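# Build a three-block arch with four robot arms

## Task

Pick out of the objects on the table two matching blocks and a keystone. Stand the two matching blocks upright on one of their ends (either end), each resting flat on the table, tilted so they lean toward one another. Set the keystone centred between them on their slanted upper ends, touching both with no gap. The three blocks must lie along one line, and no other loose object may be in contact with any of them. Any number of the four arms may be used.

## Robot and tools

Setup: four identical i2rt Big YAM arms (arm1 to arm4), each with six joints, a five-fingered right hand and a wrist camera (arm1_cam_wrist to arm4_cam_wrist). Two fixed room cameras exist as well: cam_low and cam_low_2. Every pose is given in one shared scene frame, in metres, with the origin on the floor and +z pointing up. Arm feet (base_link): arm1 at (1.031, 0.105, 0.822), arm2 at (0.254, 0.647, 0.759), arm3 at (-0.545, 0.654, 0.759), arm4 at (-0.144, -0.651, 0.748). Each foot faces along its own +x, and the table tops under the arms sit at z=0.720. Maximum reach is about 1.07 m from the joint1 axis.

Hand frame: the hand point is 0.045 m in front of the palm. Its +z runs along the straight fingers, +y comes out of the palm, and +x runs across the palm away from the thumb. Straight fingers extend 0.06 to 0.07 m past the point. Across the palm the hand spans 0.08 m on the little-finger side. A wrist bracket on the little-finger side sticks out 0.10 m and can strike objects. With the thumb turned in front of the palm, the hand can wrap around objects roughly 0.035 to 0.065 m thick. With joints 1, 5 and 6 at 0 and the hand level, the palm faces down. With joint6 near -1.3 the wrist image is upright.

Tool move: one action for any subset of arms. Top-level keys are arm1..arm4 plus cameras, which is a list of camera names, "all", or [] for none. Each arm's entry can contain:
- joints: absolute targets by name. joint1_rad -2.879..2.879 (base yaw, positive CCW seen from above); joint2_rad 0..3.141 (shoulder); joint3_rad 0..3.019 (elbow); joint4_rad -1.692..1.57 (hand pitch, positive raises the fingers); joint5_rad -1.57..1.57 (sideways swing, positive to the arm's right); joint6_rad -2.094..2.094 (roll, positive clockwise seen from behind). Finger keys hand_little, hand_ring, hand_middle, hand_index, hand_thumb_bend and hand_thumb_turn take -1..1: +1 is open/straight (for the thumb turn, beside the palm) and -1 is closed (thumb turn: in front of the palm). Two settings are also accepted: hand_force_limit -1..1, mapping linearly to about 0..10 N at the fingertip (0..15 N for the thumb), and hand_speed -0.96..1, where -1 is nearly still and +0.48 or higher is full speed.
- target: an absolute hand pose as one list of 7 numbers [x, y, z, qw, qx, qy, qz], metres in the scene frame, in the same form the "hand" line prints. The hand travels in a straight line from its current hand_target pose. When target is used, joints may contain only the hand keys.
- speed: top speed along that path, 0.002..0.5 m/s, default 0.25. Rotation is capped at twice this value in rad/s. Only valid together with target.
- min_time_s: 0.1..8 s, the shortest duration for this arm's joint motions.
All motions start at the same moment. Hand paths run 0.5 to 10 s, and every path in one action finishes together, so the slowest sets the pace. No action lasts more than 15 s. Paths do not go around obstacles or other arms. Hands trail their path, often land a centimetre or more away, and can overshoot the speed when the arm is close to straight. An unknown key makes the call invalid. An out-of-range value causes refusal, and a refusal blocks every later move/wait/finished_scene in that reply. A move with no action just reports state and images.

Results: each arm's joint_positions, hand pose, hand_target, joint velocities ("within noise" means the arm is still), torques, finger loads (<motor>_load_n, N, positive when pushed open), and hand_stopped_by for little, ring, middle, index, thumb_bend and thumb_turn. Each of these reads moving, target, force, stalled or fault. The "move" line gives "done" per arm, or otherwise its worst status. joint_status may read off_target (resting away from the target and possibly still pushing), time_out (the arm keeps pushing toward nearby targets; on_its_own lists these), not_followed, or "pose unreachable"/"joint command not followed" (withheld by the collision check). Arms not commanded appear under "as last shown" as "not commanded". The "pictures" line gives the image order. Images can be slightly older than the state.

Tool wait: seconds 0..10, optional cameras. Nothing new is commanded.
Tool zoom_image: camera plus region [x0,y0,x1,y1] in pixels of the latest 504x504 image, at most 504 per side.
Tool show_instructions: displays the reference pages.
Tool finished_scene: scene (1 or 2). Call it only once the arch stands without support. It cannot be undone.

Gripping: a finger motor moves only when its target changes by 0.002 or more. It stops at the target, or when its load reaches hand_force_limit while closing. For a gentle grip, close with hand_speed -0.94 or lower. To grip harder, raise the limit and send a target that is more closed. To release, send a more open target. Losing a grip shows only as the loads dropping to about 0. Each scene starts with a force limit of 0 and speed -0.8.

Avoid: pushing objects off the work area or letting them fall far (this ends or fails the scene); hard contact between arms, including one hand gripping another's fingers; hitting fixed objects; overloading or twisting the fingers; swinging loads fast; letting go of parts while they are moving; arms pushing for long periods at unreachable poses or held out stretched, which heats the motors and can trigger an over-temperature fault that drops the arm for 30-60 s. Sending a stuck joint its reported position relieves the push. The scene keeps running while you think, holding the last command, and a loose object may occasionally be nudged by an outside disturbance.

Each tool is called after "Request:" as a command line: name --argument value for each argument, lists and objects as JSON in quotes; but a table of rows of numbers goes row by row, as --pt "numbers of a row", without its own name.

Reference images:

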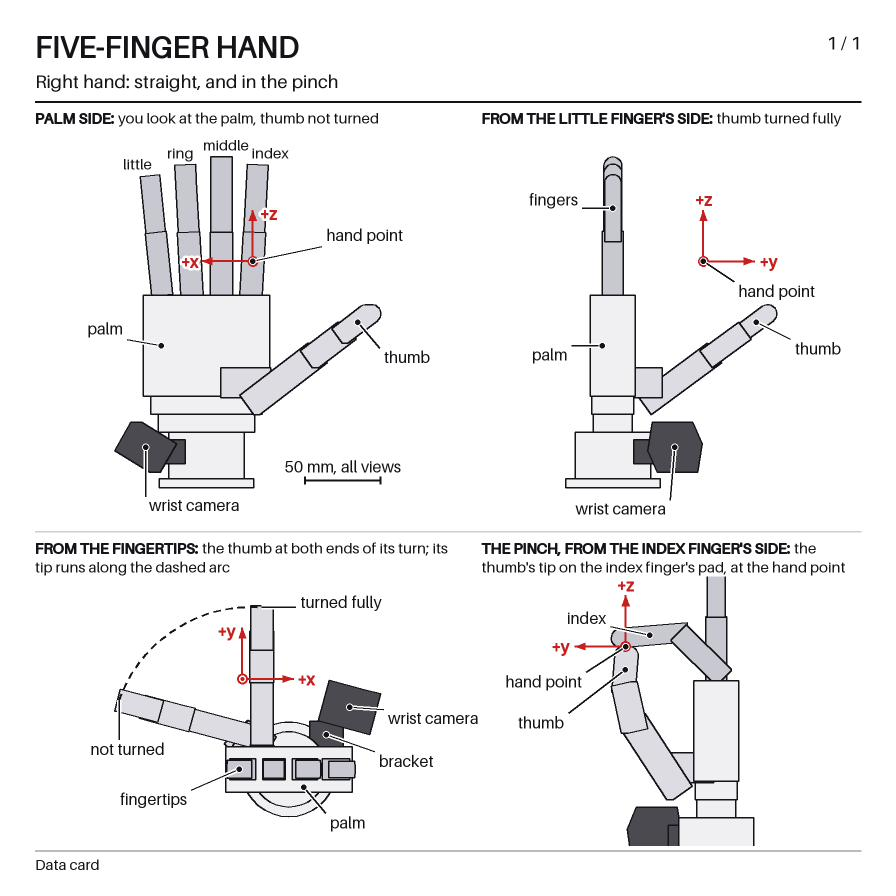

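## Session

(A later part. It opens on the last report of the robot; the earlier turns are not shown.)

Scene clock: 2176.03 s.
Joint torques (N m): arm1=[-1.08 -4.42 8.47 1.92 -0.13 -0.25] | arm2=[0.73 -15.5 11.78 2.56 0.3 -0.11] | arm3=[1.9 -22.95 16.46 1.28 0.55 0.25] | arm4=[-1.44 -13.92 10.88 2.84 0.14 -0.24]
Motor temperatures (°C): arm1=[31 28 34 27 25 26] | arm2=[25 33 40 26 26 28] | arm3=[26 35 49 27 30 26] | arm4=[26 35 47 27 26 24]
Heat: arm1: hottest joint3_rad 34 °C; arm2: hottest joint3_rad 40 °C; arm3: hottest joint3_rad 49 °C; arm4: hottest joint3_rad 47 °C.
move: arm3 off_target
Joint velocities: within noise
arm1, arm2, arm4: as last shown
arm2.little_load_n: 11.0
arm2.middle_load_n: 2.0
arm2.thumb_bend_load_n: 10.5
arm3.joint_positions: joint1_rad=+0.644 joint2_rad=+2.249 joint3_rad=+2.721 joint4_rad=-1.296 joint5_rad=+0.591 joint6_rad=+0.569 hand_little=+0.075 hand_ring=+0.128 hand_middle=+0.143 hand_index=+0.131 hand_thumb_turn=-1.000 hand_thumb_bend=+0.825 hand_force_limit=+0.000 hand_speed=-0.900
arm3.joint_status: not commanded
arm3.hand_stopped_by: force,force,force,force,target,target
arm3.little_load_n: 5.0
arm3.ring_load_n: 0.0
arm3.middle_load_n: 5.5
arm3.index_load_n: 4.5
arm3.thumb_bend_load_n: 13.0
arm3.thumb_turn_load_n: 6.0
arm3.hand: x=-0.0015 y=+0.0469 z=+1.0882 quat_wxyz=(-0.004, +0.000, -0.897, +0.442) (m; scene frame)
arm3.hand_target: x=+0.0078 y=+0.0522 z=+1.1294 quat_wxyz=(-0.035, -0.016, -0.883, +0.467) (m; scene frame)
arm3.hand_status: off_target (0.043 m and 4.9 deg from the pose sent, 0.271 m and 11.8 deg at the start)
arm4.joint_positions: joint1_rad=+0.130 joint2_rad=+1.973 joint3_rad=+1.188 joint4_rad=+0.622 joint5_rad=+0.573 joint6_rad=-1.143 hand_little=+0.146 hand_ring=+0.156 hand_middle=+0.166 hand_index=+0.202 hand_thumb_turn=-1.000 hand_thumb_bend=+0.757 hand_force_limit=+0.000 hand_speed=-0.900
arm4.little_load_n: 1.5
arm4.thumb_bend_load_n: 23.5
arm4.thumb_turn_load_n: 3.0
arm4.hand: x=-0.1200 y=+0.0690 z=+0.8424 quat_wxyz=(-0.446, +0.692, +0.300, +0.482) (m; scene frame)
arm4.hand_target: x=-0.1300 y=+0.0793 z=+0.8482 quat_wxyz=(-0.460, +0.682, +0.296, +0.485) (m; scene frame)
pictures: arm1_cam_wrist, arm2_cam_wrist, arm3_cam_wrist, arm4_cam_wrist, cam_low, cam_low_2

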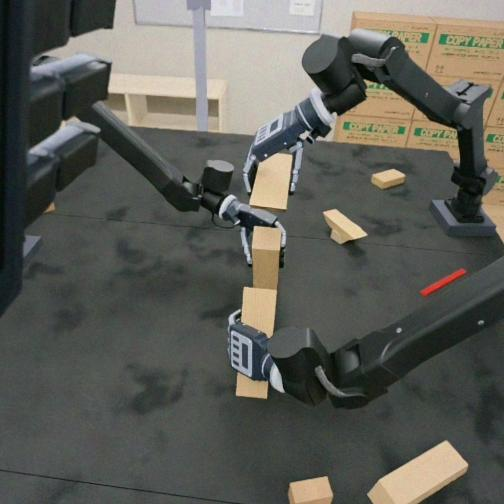

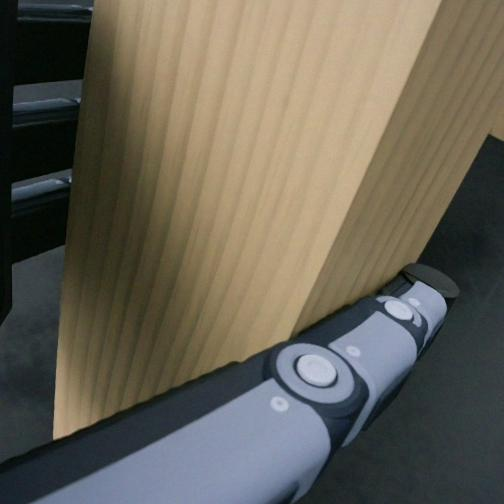

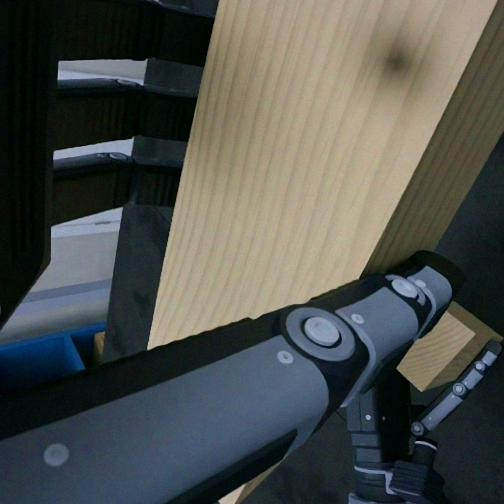

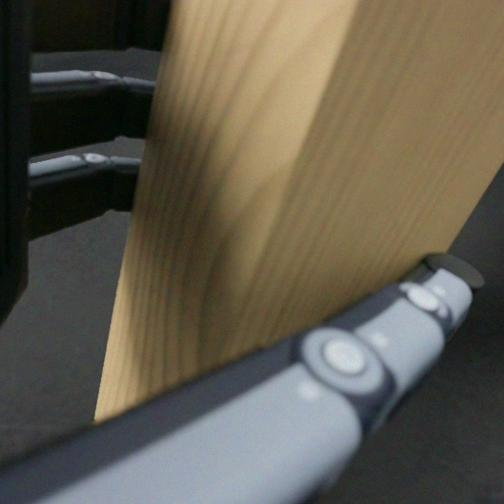

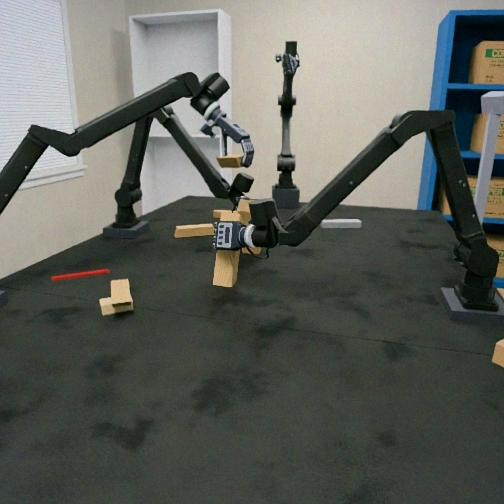

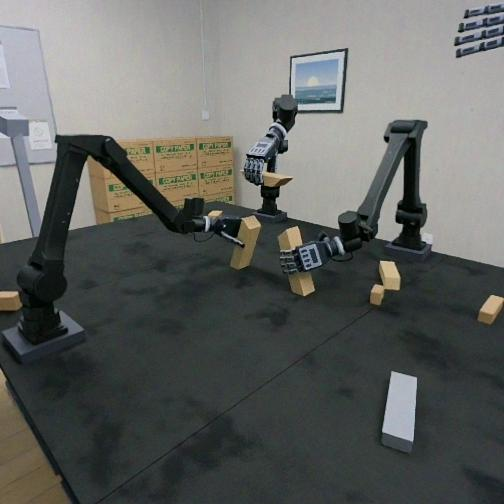

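Request:
move --arm3 '{"target": [0.041, 0.044, 1.03, -0.0331, -0.0159, -0.8851, 0.4667], "speed": 0.07}' --cameras '["arm1_cam_wrist", "cam_low", "cam_low_2"]'

Request:
zoom_image --camera "arm1_cam_wrist" --region '[200, 160, 330, 290]'

Request:
zoom_image --camera "cam_low_2" --region '[220, 160, 330, 270]'

Request:
zoom_image --camera "cam_low" --region '[200, 150, 290, 240]'

Scene clock: 2246.07 s.
Joint torques (N m): arm1=[-1.08 -4.42 8.47 1.92 -0.13 -0.24] | arm2=[0.67 -16.15 11.84 2.52 0.31 -0.06] | arm3=[2.02 -27.46 11.66 2.52 0.59 0.21] | arm4=[-1.38 -13.92 10.89 2.82 0.14 -0.24]
Motor temperatures (°C): arm1=[31 28 34 27 25 26] | arm2=[25 33 40 26 26 28] | arm3=[26 40 55 27 30 26] | arm4=[26 35 47 27 26 24]
Heat: arm1: hottest joint3_rad 34 °C; arm2: hottest joint3_rad 40 °C; arm3: hottest joint3_rad 55 °C; arm4: hottest joint3_rad 47 °C.
move: arm3 off_target
Joint velocities: within noise
arm1, arm2, arm4: as last shown
arm1.thumb_bend_load_n: -0.5
arm2.index_load_n: 2.0
arm2.thumb_bend_load_n: 10.0
arm3.joint_positions: joint1_rad=+0.669 joint2_rad=+2.231 joint3_rad=+2.398 joint4_rad=-1.013 joint5_rad=+0.609 joint6_rad=+0.593 hand_little=+0.075 hand_ring=+0.128 hand_middle=+0.143 hand_index=+0.131 hand_thumb_turn=-1.000 hand_thumb_bend=+0.825 hand_force_limit=+0.000 hand_speed=-0.900
arm3.joint_status: not commanded
arm3.hand_stopped_by: force,force,force,force,target,target
arm3.little_load_n: 5.0
arm3.ring_load_n: 0.0
arm3.middle_load_n: 5.5
arm3.index_load_n: 4.5
arm3.thumb_bend_load_n: 13.5
arm3.thumb_turn_load_n: 6.0
arm3.hand: x=+0.0302 y=+0.0396 z=+0.9807 quat_wxyz=(-0.001, +0.000, -0.898, +0.439) (m; scene frame)
arm3.hand_target: x=+0.0395 y=+0.0451 z=+1.0296 quat_wxyz=(-0.033, -0.016, -0.884, +0.465) (m; scene frame)
arm3.hand_status: off_target (0.051 m and 5.4 deg from the pose sent, 0.072 m and 4.9 deg at the start)
arm4.middle_load_n: 9.5
pictures: arm1_cam_wrist, cam_low, cam_low_2

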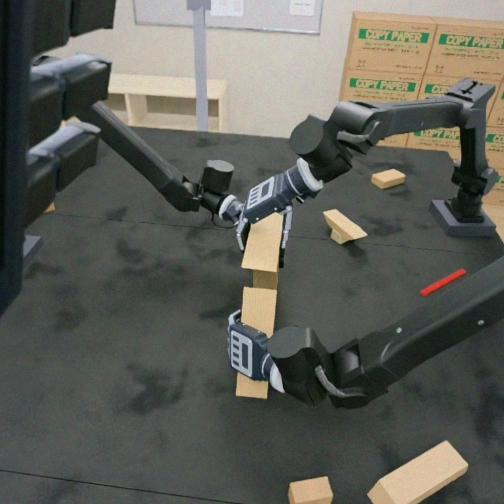

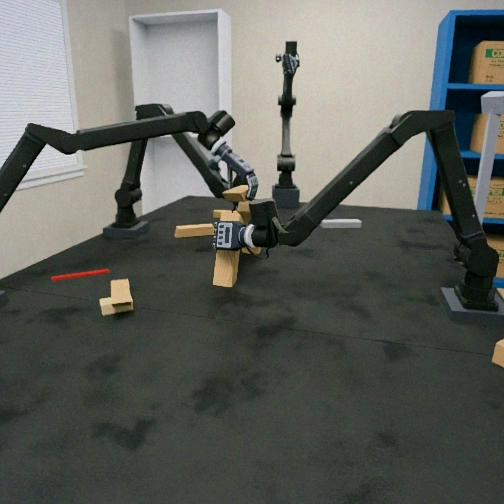

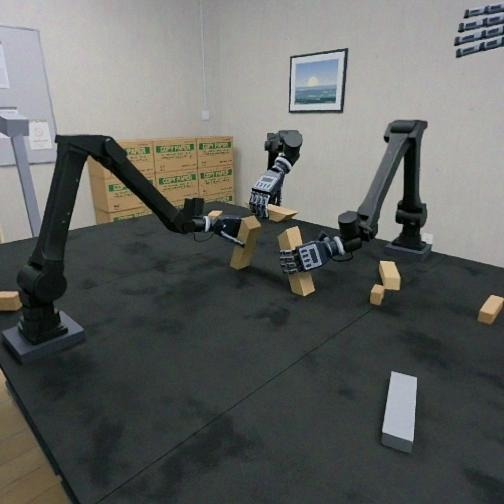

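Scaled by 3.877 from the camera's 504x504 image, which has a finer 720x720 frame.

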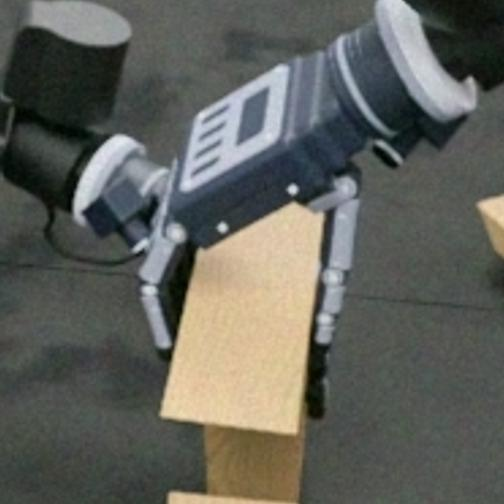

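Scaled by 4.582 from the camera's 504x504 image, which has a finer 720x720 frame.

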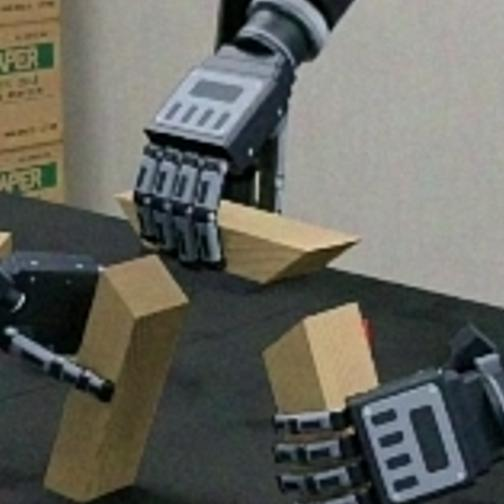

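Scaled by 5.600 from the camera's 504x504 image, which has a finer 720x720 frame.

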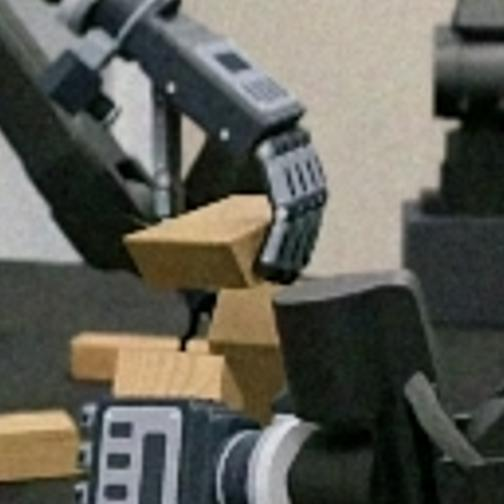

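Request:
zoom_image --camera "cam_low" --region '[215, 175, 265, 225]'

Request:
zoom_image --camera "cam_low_2" --region '[240, 190, 310, 240]'

Request:
zoom_image --camera "arm1_cam_wrist" --region '[225, 205, 305, 305]'

Scaled by 10.080 from the camera's 504x504 image, which has a finer 720x720 frame.

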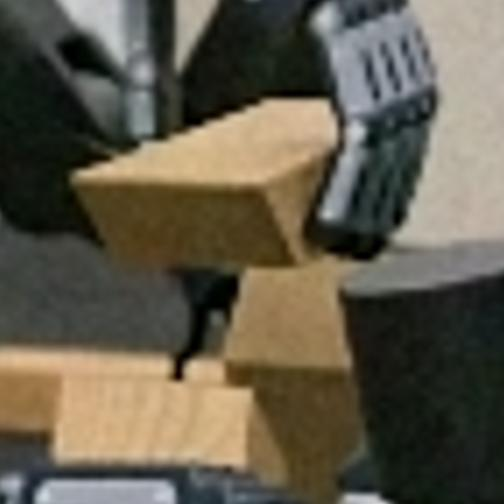

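Scaled by 7.200 from the camera's 504x504 image, which has a finer 720x720 frame.

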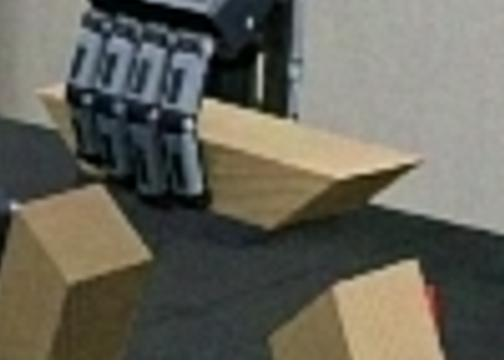

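Scaled by 5.040 from the camera's 504x504 image, which has a finer 720x720 frame.

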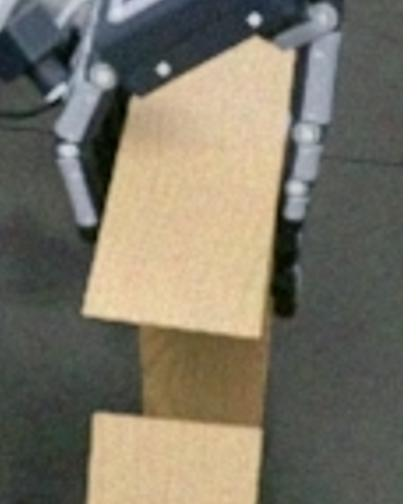

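Request:
move --arm3 '{"target": [0.037, 0.044, 1.002, -0.0682, -0.0352, -0.8911, 0.4501], "speed": 0.05}' --cameras '["arm1_cam_wrist", "cam_low", "cam_low_2"]'

Request:
zoom_image --camera "cam_low" --region '[215, 180, 265, 230]'

Request:
zoom_image --camera "cam_low_2" --region '[235, 190, 315, 250]'

Request:
zoom_image --camera "arm1_cam_wrist" --region '[225, 215, 305, 315]'

Scene clock: 2396.10 s.
Joint torques (N m): arm1=[-1.08 -4.42 8.47 1.92 -0.13 -0.24] | arm2=[0.67 -15.33 11.82 2.56 0.32 -0.1] | arm3=[0.38 -27.28 11.85 2.45 0.35 0.26] | arm4=[-1.38 -13.98 10.89 2.84 0.14 -0.24]
Motor temperatures (°C): arm1=[30 28 34 27 25 26] | arm2=[25 33 40 26 26 28] | arm3=[26 46 46 27 30 26] | arm4=[26 35 46 27 26 24]
Heat: arm1: hottest joint3_rad 34 °C; arm2: hottest joint3_rad 40 °C; arm3: hottest joint2_rad 46 °C; arm4: hottest joint3_rad 46 °C.
move: arm3 off_target
Joint velocities: within noise
arm1, arm4: as last shown
arm1.thumb_bend_load_n: 0.0
arm2.joint_positions: joint1_rad=-0.087 joint2_rad=+1.866 joint3_rad=+0.993 joint4_rad=+0.478 joint5_rad=+0.688 joint6_rad=-1.044 hand_little=+0.061 hand_ring=+0.129 hand_middle=+0.156 hand_index=+0.183 hand_thumb_turn=-1.000 hand_thumb_bend=+0.802 hand_force_limit=+0.300 hand_speed=-0.880
arm2.joint_status: not commanded
arm2.hand_stopped_by: force,force,force,force,target,target
arm2.little_load_n: 11.0
arm2.ring_load_n: 3.5
arm2.middle_load_n: 2.0
arm2.index_load_n: 2.5
arm2.thumb_bend_load_n: 10.5
arm2.thumb_turn_load_n: 1.5
arm2.hand: x=+0.1221 y=+0.0362 z=+0.8026 quat_wxyz=(+0.498, +0.244, -0.769, +0.316) (m; scene frame)
arm2.hand_target: x=+0.1173 y=+0.0173 z=+0.8083 quat_wxyz=(+0.504, +0.232, -0.764, +0.328) (m; scene frame)
arm2.hand_status: not commanded
arm3.joint_positions: joint1_rad=+0.669 joint2_rad=+2.179 joint3_rad=+2.224 joint4_rad=-0.891 joint5_rad=+0.545 joint6_rad=+0.643 hand_little=+0.075 hand_ring=+0.128 hand_middle=+0.143 hand_index=+0.131 hand_thumb_turn=-1.000 hand_thumb_bend=+0.825 hand_force_limit=+0.000 hand_speed=-0.900
arm3.joint_status: not commanded
arm3.hand_stopped_by: force,force,force,force,target,target
arm3.little_load_n: 5.0
arm3.ring_load_n: 0.5
arm3.middle_load_n: 5.5
arm3.index_load_n: 4.5
arm3.thumb_bend_load_n: 13.5
arm3.thumb_turn_load_n: 5.5
arm3.hand: x=+0.0365 y=+0.0522 z=+0.9475 quat_wxyz=(-0.035, -0.010, -0.906, +0.422) (m; scene frame)
arm3.hand_target: x=+0.0355 y=+0.0453 z=+1.0018 quat_wxyz=(-0.068, -0.035, -0.890, +0.449) (m; scene frame)
arm3.hand_status: off_target (0.055 m and 5.9 deg from the pose sent, 0.023 m and 8.8 deg at the start)
arm4.index_load_n: 1.5
arm4.thumb_turn_load_n: 2.5
pictures: arm1_cam_wrist, cam_low, cam_low_2

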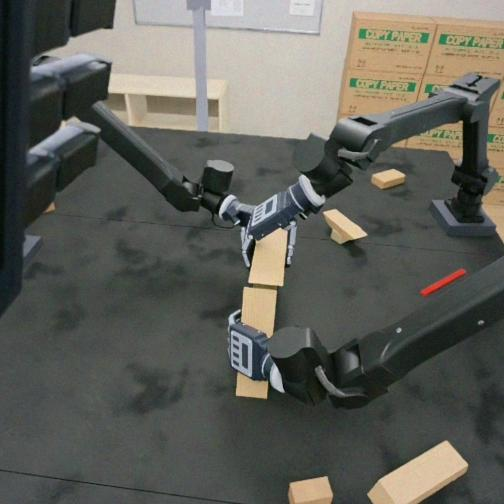

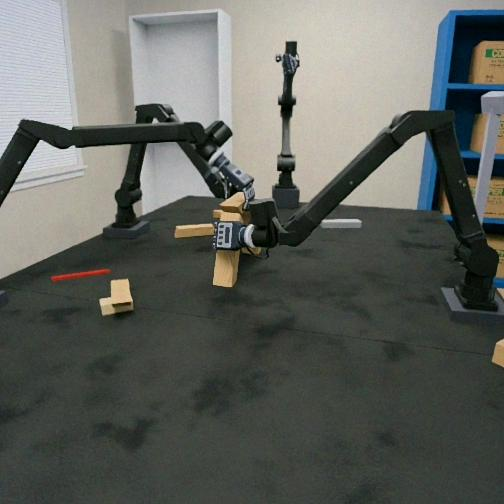

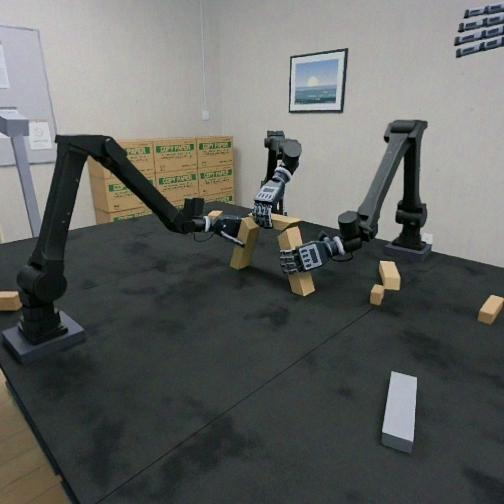

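Scaled by 10.080 from the camera's 504x504 image, which has a finer 720x720 frame.

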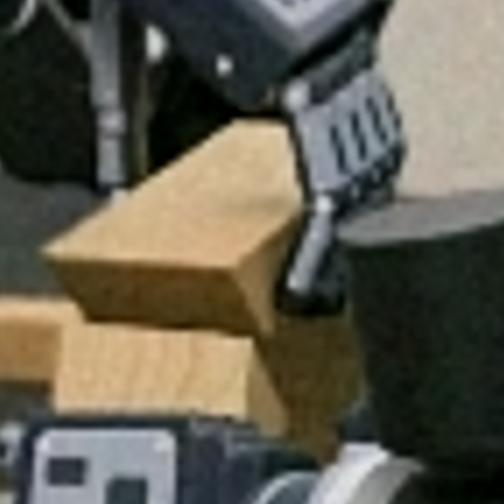

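Scaled by 6.300 from the camera's 504x504 image, which has a finer 720x720 frame.

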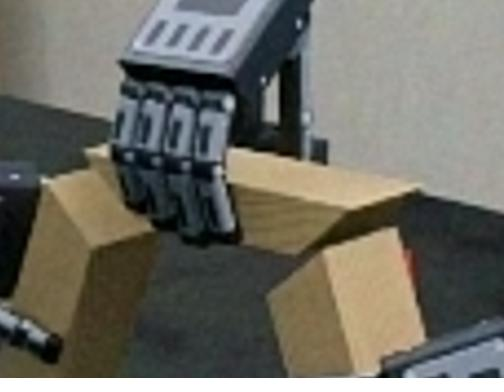

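Scaled by 5.040 from the camera's 504x504 image, which has a finer 720x720 frame.

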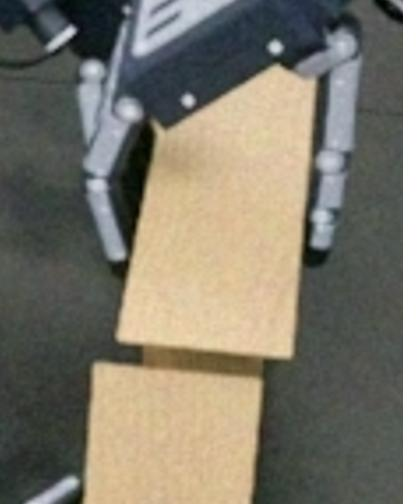

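Request:
move --arm3 '{"target": [0.024, 0.028, 0.990, -0.0682, -0.0352, -0.8911, 0.4501], "speed": 0.04}' --cameras '["arm1_cam_wrist", "cam_low", "cam_low_2"]'

Request:
zoom_image --camera "cam_low" --region '[215, 180, 265, 230]'

Request:
zoom_image --camera "cam_low_2" --region '[235, 190, 315, 250]'

Request:
zoom_image --camera "arm1_cam_wrist" --region '[225, 215, 305, 315]'

Scene clock: 2420.63 s.
Joint torques (N m): arm1=[-1.08 -4.42 8.47 1.92 -0.12 -0.25] | arm2=[0.73 -15.91 11.97 2.73 0.29 -0.09] | arm3=[0.26 -26.81 12 2.4 0.33 0] | arm4=[-1.38 -13.92 10.91 2.85 0.14 -0.23]
Motor temperatures (°C): arm1=[30 28 34 27 25 26] | arm2=[25 33 40 26 26 28] | arm3=[26 48 46 27 30 26] | arm4=[26 35 46 27 26 24]
Heat: arm1: hottest joint3_rad 34 °C; arm2: hottest joint3_rad 40 °C; arm3: hottest joint2_rad 48 °C; arm4: hottest joint3_rad 46 °C.
move: arm3 off_target
Joint velocities: within noise
arm1, arm2, arm4: as last shown
arm2.middle_load_n: 2.5
arm2.index_load_n: 2.0
arm3.joint_positions: joint1_rad=+0.644 joint2_rad=+2.173 joint3_rad=+2.192 joint4_rad=-0.847 joint5_rad=+0.526 joint6_rad=+0.643 hand_little=+0.075 hand_ring=+0.128 hand_middle=+0.143 hand_index=+0.131 hand_thumb_turn=-1.000 hand_thumb_bend=+0.825 hand_force_limit=+0.000 hand_speed=-0.900
arm3.joint_status: not commanded
arm3.hand_stopped_by: force,force,force,force,target,target
arm3.little_load_n: 5.0
arm3.ring_load_n: 0.0
arm3.middle_load_n: 5.5
arm3.index_load_n: 4.0
arm3.thumb_bend_load_n: 13.5
arm3.thumb_turn_load_n: 5.5
arm3.hand: x=+0.0263 y=+0.0384 z=+0.9414 quat_wxyz=(-0.043, -0.021, -0.905, +0.423) (m; scene frame)
arm3.hand_target: x=+0.0229 y=+0.0292 z=+0.9898 quat_wxyz=(-0.068, -0.035, -0.890, +0.450) (m; scene frame)
arm3.hand_status: off_target (0.050 m and 4.8 deg from the pose sent, 0.051 m and 5.9 deg at the start)
arm4.little_load_n: 2.0
arm4.middle_load_n: 9.0
arm4.index_load_n: 1.0
pictures: arm1_cam_wrist, cam_low, cam_low_2

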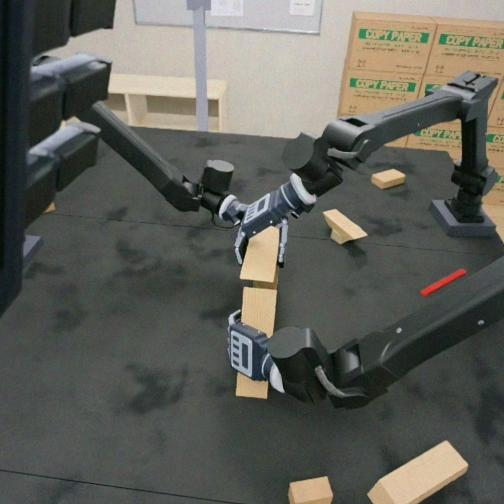

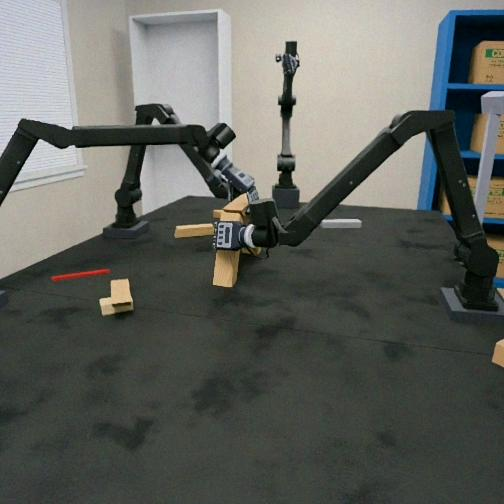

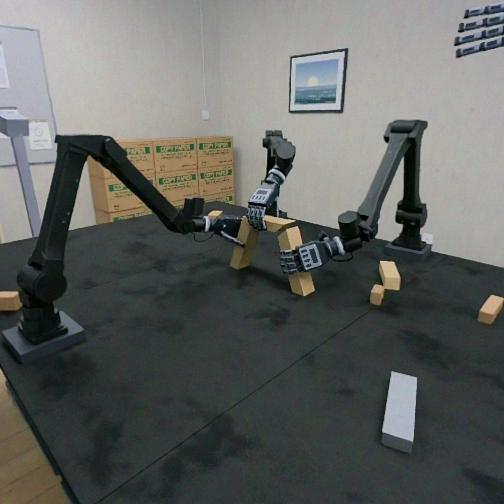

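Scaled by 10.080 from the camera's 504x504 image, which has a finer 720x720 frame.

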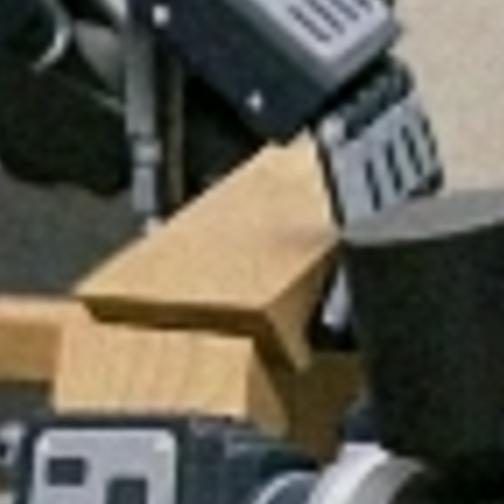

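Scaled by 6.300 from the camera's 504x504 image, which has a finer 720x720 frame.

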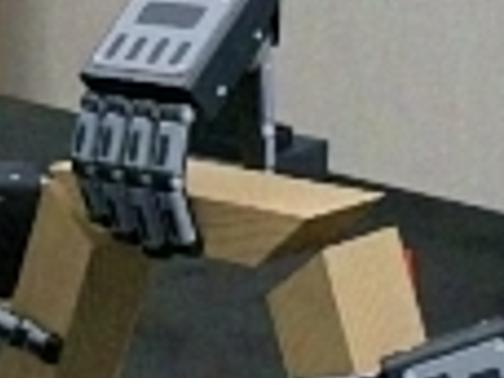

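Scaled by 5.040 from the camera's 504x504 image, which has a finer 720x720 frame.

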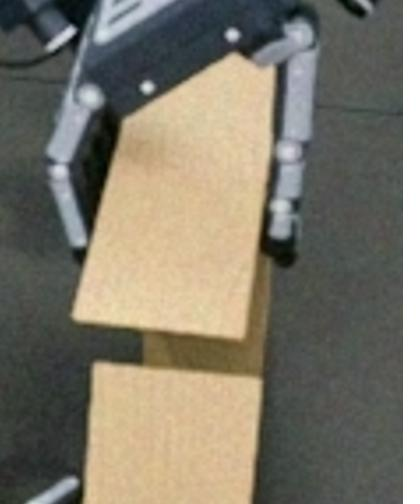

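Request:
move --arm3 '{"target": [0.018, 0.040, 0.978, -0.0682, -0.0352, -0.8911, 0.4501], "speed": 0.04}' --cameras '["arm1_cam_wrist", "cam_low", "cam_low_2"]'

Request:
zoom_image --camera "cam_low" --region '[215, 180, 265, 230]'

Request:
zoom_image --camera "cam_low_2" --region '[235, 190, 315, 250]'

Request:
zoom_image --camera "arm1_cam_wrist" --region '[225, 215, 305, 315]'

Scene clock: 2437.60 s.
Joint torques (N m): arm1=[-1.08 -4.42 8.47 1.92 -0.12 -0.24] | arm2=[0.91 -15.91 12.07 2.73 0.32 -0.05] | arm3=[0.67 -26.34 11.58 2.35 0.51 0.06] | arm4=[-1.38 -14.04 10.88 2.76 0.14 -0.17]
Motor temperatures (°C): arm1=[30 28 34 27 25 26] | arm2=[25 33 40 26 26 28] | arm3=[26 48 45 27 30 26] | arm4=[26 35 46 27 26 24]
Heat: arm1: hottest joint3_rad 34 °C; arm2: hottest joint3_rad 40 °C; arm3: hottest joint2_rad 48 °C; arm4: hottest joint3_rad 46 °C.
move: arm3 off_target
Joint velocities: within noise
arm1, arm2, arm4: as last shown
arm2.ring_load_n: 4.0
arm3.joint_positions: joint1_rad=+0.644 joint2_rad=+2.129 joint3_rad=+2.090 joint4_rad=-0.786 joint5_rad=+0.525 joint6_rad=+0.643 hand_little=+0.075 hand_ring=+0.128 hand_middle=+0.143 hand_index=+0.131 hand_thumb_turn=-1.000 hand_thumb_bend=+0.825 hand_force_limit=+0.000 hand_speed=-0.900
arm3.joint_status: not commanded
arm3.hand_stopped_by: force,force,force,force,target,target
arm3.little_load_n: 5.0
arm3.ring_load_n: 0.0
arm3.middle_load_n: 6.0
arm3.index_load_n: 4.5
arm3.thumb_bend_load_n: 13.5
arm3.thumb_turn_load_n: 5.5
arm3.hand: x=+0.0179 y=+0.0467 z=+0.9318 quat_wxyz=(-0.044, -0.021, -0.904, +0.424) (m; scene frame)
arm3.hand_target: x=+0.0172 y=+0.0409 z=+0.9777 quat_wxyz=(-0.068, -0.035, -0.890, +0.449) (m; scene frame)
arm3.hand_status: off_target (0.047 m and 4.6 deg from the pose sent, 0.038 m and 4.8 deg at the start)
arm4.joint_positions: joint1_rad=+0.130 joint2_rad=+1.974 joint3_rad=+1.188 joint4_rad=+0.623 joint5_rad=+0.573 joint6_rad=-1.149 hand_little=+0.146 hand_ring=+0.156 hand_middle=+0.166 hand_index=+0.202 hand_thumb_turn=-1.000 hand_thumb_bend=+0.757 hand_force_limit=+0.000 hand_speed=-0.900
arm4.little_load_n: 1.5
arm4.middle_load_n: 9.5
arm4.index_load_n: 1.5
arm4.thumb_bend_load_n: 23.0
arm4.thumb_turn_load_n: 3.0
arm4.hand: x=-0.1197 y=+0.0690 z=+0.8422 quat_wxyz=(-0.445, +0.691, +0.302, +0.483) (m; scene frame)
arm4.hand_target: x=-0.1300 y=+0.0793 z=+0.8481 quat_wxyz=(-0.460, +0.682, +0.296, +0.485) (m; scene frame)
pictures: arm1_cam_wrist, cam_low, cam_low_2

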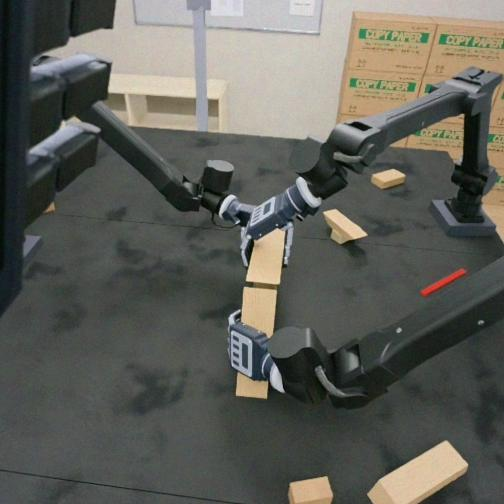

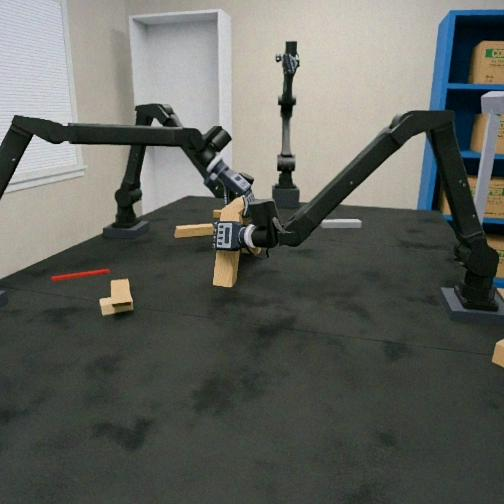

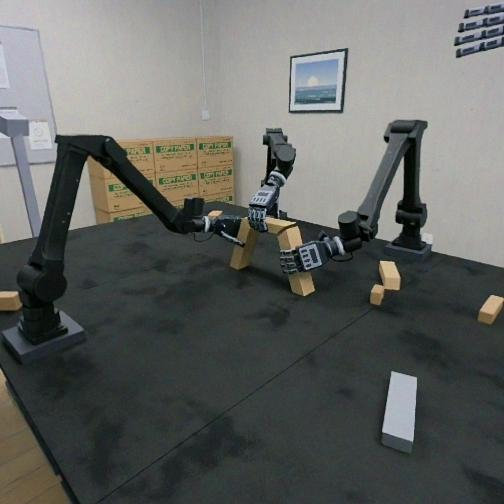

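Scaled by 10.080 from the camera's 504x504 image, which has a finer 720x720 frame.

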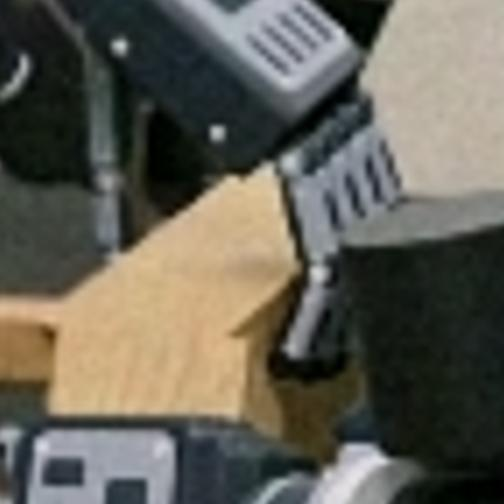

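Scaled by 6.300 from the camera's 504x504 image, which has a finer 720x720 frame.

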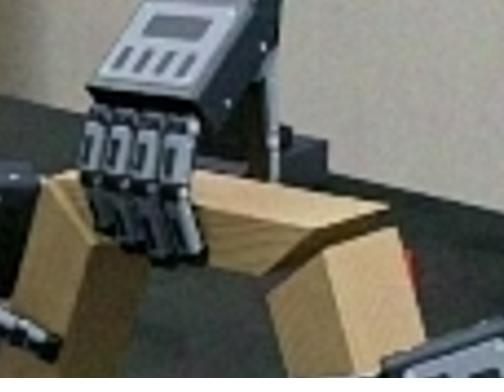

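Scaled by 5.040 from the camera's 504x504 image, which has a finer 720x720 frame.

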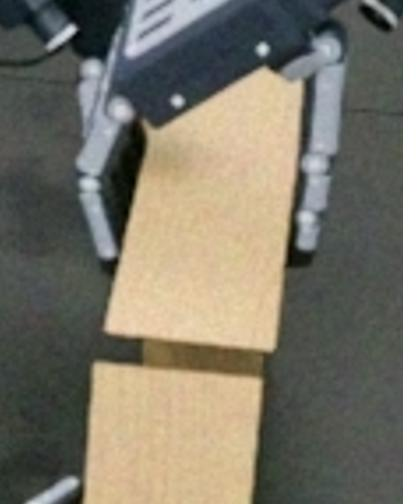

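Request:
move --arm3 '{"target": [0.018, 0.034, 0.969, -0.0682, -0.0352, -0.8911, 0.4501], "speed": 0.03}' --cameras '["arm1_cam_wrist", "cam_low", "cam_low_2"]'

Request:
zoom_image --camera "cam_low" --region '[215, 180, 265, 230]'

Request:
zoom_image --camera "cam_low_2" --region '[235, 190, 315, 250]'

Request:
zoom_image --camera "arm1_cam_wrist" --region '[225, 215, 305, 315]'

Scene clock: 2455.80 s.
Joint torques (N m): arm1=[-1.08 -4.42 8.47 1.92 -0.13 -0.25] | arm2=[0.56 -15.85 11.88 2.48 0.3 -0.11] | arm3=[0.32 -25.11 11.9 2.56 0.35 0.02] | arm4=[-1.44 -14.04 10.88 2.8 0.14 -0.17]
Motor temperatures (°C): arm1=[30 28 34 27 25 26] | arm2=[25 33 40 26 26 28] | arm3=[26 45 45 27 30 26] | arm4=[26 34 46 27 26 24]
Heat: arm1: hottest joint3_rad 34 °C; arm2: hottest joint3_rad 40 °C; arm3: hottest joint2_rad 45 °C; arm4: hottest joint3_rad 46 °C.
move: arm3 off_target
Joint velocities: within noise
arm1.joint_positions: joint1_rad=-0.039 joint2_rad=+0.894 joint3_rad=+1.378 joint4_rad=-0.594 joint5_rad=+0.102 joint6_rad=-1.312 hand_little=+1.000 hand_ring=+1.000 hand_middle=+1.000 hand_index=+1.000 hand_thumb_turn=+1.000 hand_thumb_bend=+1.000 hand_force_limit=+0.000 hand_speed=+0.400
arm1.joint_status: not commanded
arm1.hand_stopped_by: target,target,target,target,target,target
arm1.little_load_n: 0.0
arm1.ring_load_n: 0.0
arm1.middle_load_n: 0.0
arm1.index_load_n: 0.0
arm1.thumb_bend_load_n: 0.0
arm1.thumb_turn_load_n: 0.0
arm1.hand: x=+0.6006 y=+0.0772 z=+1.3981 quat_wxyz=(+0.660, -0.046, -0.740, +0.123) (m; scene frame)
arm1.hand_target: x=+0.5966 y=+0.0816 z=+1.3873 quat_wxyz=(+0.652, -0.044, -0.749, +0.113) (m; scene frame)
arm1.hand_status: not commanded
arm2, arm4: as last shown
arm2.middle_load_n: 2.0
arm2.index_load_n: 2.5
arm2.thumb_bend_load_n: 10.0
arm3.joint_positions: joint1_rad=+0.644 joint2_rad=+2.128 joint3_rad=+2.086 joint4_rad=-0.772 joint5_rad=+0.525 joint6_rad=+0.643 hand_little=+0.075 hand_ring=+0.128 hand_middle=+0.143 hand_index=+0.131 hand_thumb_turn=-1.000 hand_thumb_bend=+0.825 hand_force_limit=+0.000 hand_speed=-0.900
arm3.joint_status: not commanded
arm3.hand_stopped_by: force,force,force,force,target,target
arm3.little_load_n: 5.0
arm3.ring_load_n: 0.0
arm3.middle_load_n: 5.5
arm3.index_load_n: 4.5
arm3.thumb_bend_load_n: 13.0
arm3.thumb_turn_load_n: 5.5
arm3.hand: x=+0.0193 y=+0.0452 z=+0.9330 quat_wxyz=(-0.048, -0.022, -0.902, +0.428) (m; scene frame)
arm3.hand_target: x=+0.0172 y=+0.0349 z=+0.9692 quat_wxyz=(-0.068, -0.035, -0.890, +0.450) (m; scene frame)
arm3.hand_status: off_target (0.038 m and 3.9 deg from the pose sent, 0.039 m and 4.6 deg at the start)
arm4.thumb_turn_load_n: 2.5
pictures: arm1_cam_wrist, cam_low, cam_low_2

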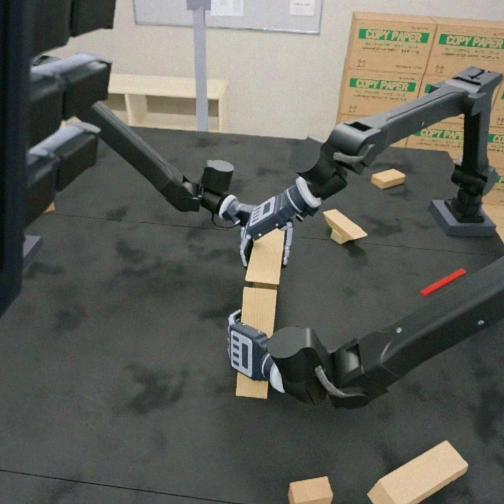

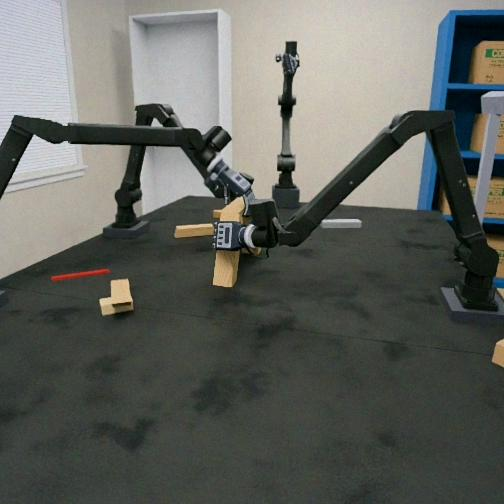

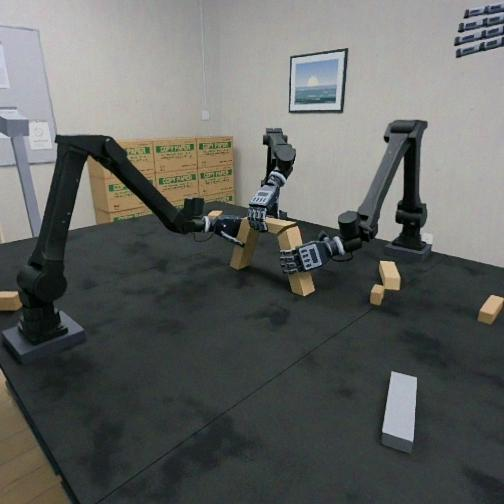

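Scaled by 10.080 from the camera's 504x504 image, which has a finer 720x720 frame.

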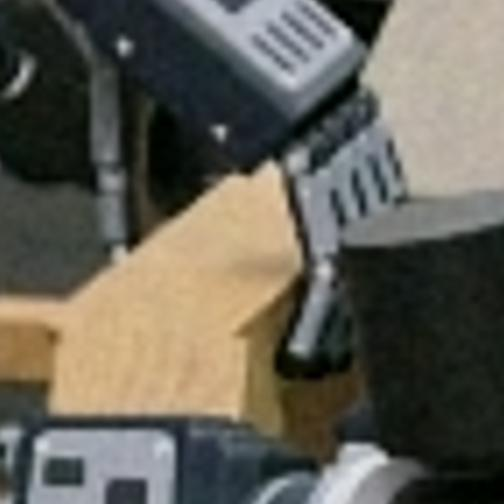

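Scaled by 6.300 from the camera's 504x504 image, which has a finer 720x720 frame.

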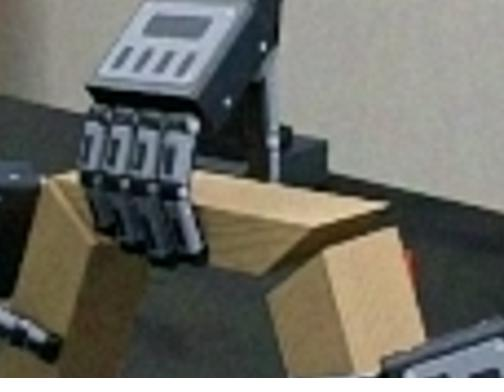

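Scaled by 5.040 from the camera's 504x504 image, which has a finer 720x720 frame.

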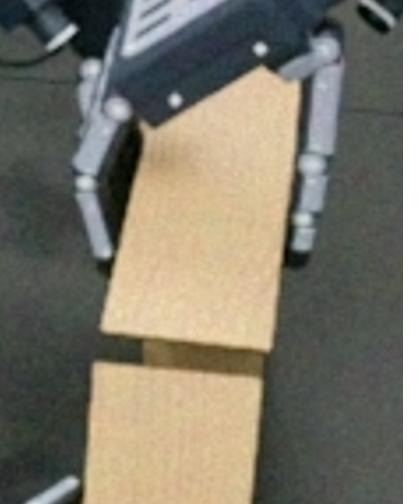

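Request:
move --arm3 '{"target": [0.018, 0.030, 0.955, -0.0682, -0.0352, -0.8911, 0.4501], "speed": 0.03}' --cameras '["arm1_cam_wrist", "cam_low", "cam_low_2"]'

Request:
zoom_image --camera "cam_low" --region '[215, 180, 265, 230]'

Request:
zoom_image --camera "cam_low_2" --region '[235, 190, 315, 250]'

Request:
zoom_image --camera "arm1_cam_wrist" --region '[225, 215, 305, 315]'

Scene clock: 2466.50 s.
Joint torques (N m): arm1=[-1.08 -4.42 8.49 1.92 -0.12 -0.25] | arm2=[1.03 -15.91 11.77 2.61 0.29 -0.11] | arm3=[-0.15 -24 11.52 2.41 0.32 0.01] | arm4=[-1.44 -14.1 10.88 2.8 0.14 -0.17]
Motor temperatures (°C): arm1=[30 28 34 27 25 26] | arm2=[25 33 40 26 26 28] | arm3=[26 45 44 27 30 26] | arm4=[26 34 46 27 26 24]
Heat: arm1: hottest joint3_rad 34 °C; arm2: hottest joint3_rad 40 °C; arm3: hottest joint2_rad 45 °C; arm4: hottest joint3_rad 46 °C.
move: arm3 off_target
Joint velocities: within noise
arm1, arm2, arm4: as last shown
arm1.little_load_n: -0.5
arm2.ring_load_n: 3.5
arm2.thumb_bend_load_n: 10.5
arm3.joint_positions: joint1_rad=+0.644 joint2_rad=+2.128 joint3_rad=+2.074 joint4_rad=-0.739 joint5_rad=+0.522 joint6_rad=+0.643 hand_little=+0.075 hand_ring=+0.128 hand_middle=+0.143 hand_index=+0.131 hand_thumb_turn=-1.000 hand_thumb_bend=+0.825 hand_force_limit=+0.000 hand_speed=-0.900
arm3.joint_status: not commanded
arm3.hand_stopped_by: force,force,force,force,target,target
arm3.little_load_n: 4.5
arm3.ring_load_n: 0.0
arm3.middle_load_n: 5.5
arm3.index_load_n: 4.5
arm3.thumb_bend_load_n: 13.0
arm3.thumb_turn_load_n: 6.0
arm3.hand: x=+0.0226 y=+0.0427 z=+0.9314 quat_wxyz=(-0.056, -0.025, -0.899, +0.433) (m; scene frame)
arm3.hand_target: x=+0.0175 y=+0.0305 z=+0.9552 quat_wxyz=(-0.068, -0.035, -0.890, +0.450) (m; scene frame)
arm3.hand_status: off_target (0.027 m and 2.8 deg from the pose sent, 0.027 m and 3.9 deg at the start)
arm4.middle_load_n: 9.0
arm4.index_load_n: 1.0
arm4.thumb_bend_load_n: 23.5
arm4.thumb_turn_load_n: 3.0
pictures: arm1_cam_wrist, cam_low, cam_low_2

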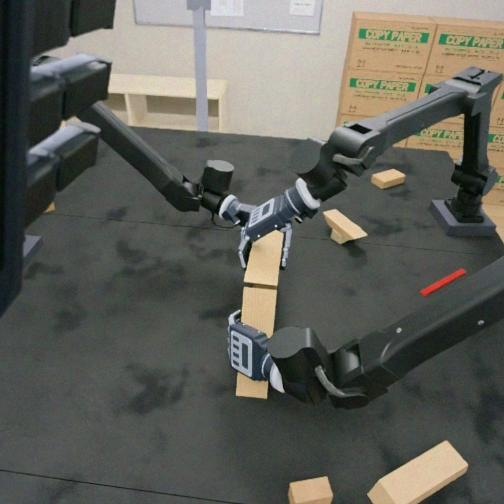

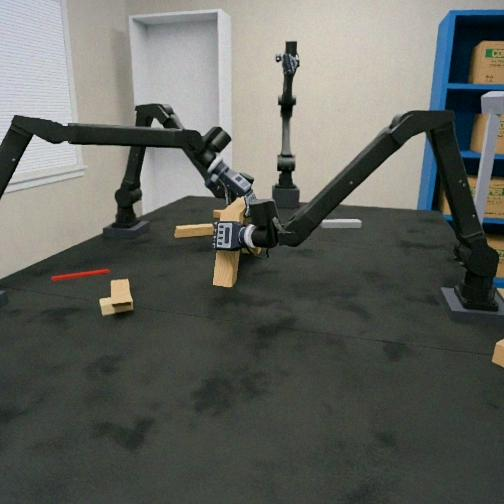

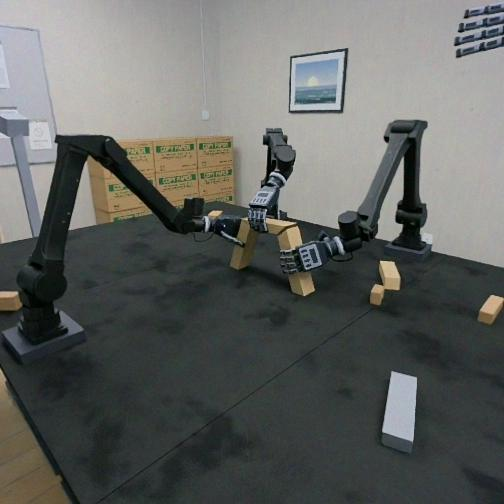

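Scaled by 10.080 from the camera's 504x504 image, which has a finer 720x720 frame.

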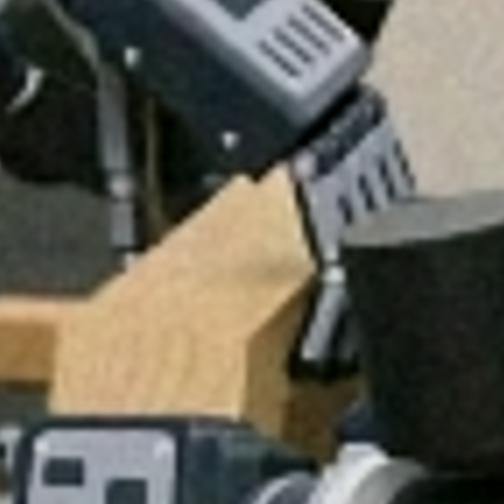

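Scaled by 6.300 from the camera's 504x504 image, which has a finer 720x720 frame.

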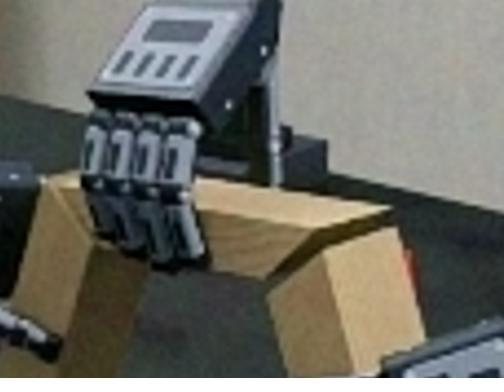

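Scaled by 5.040 from the camera's 504x504 image, which has a finer 720x720 frame.

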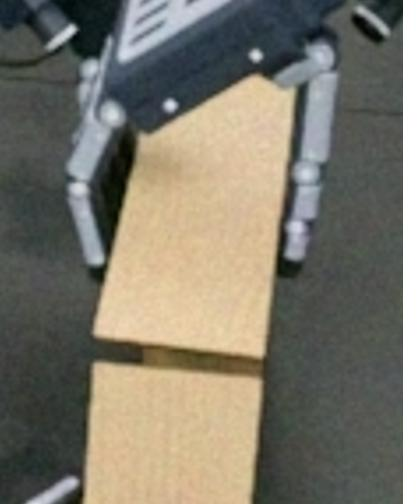

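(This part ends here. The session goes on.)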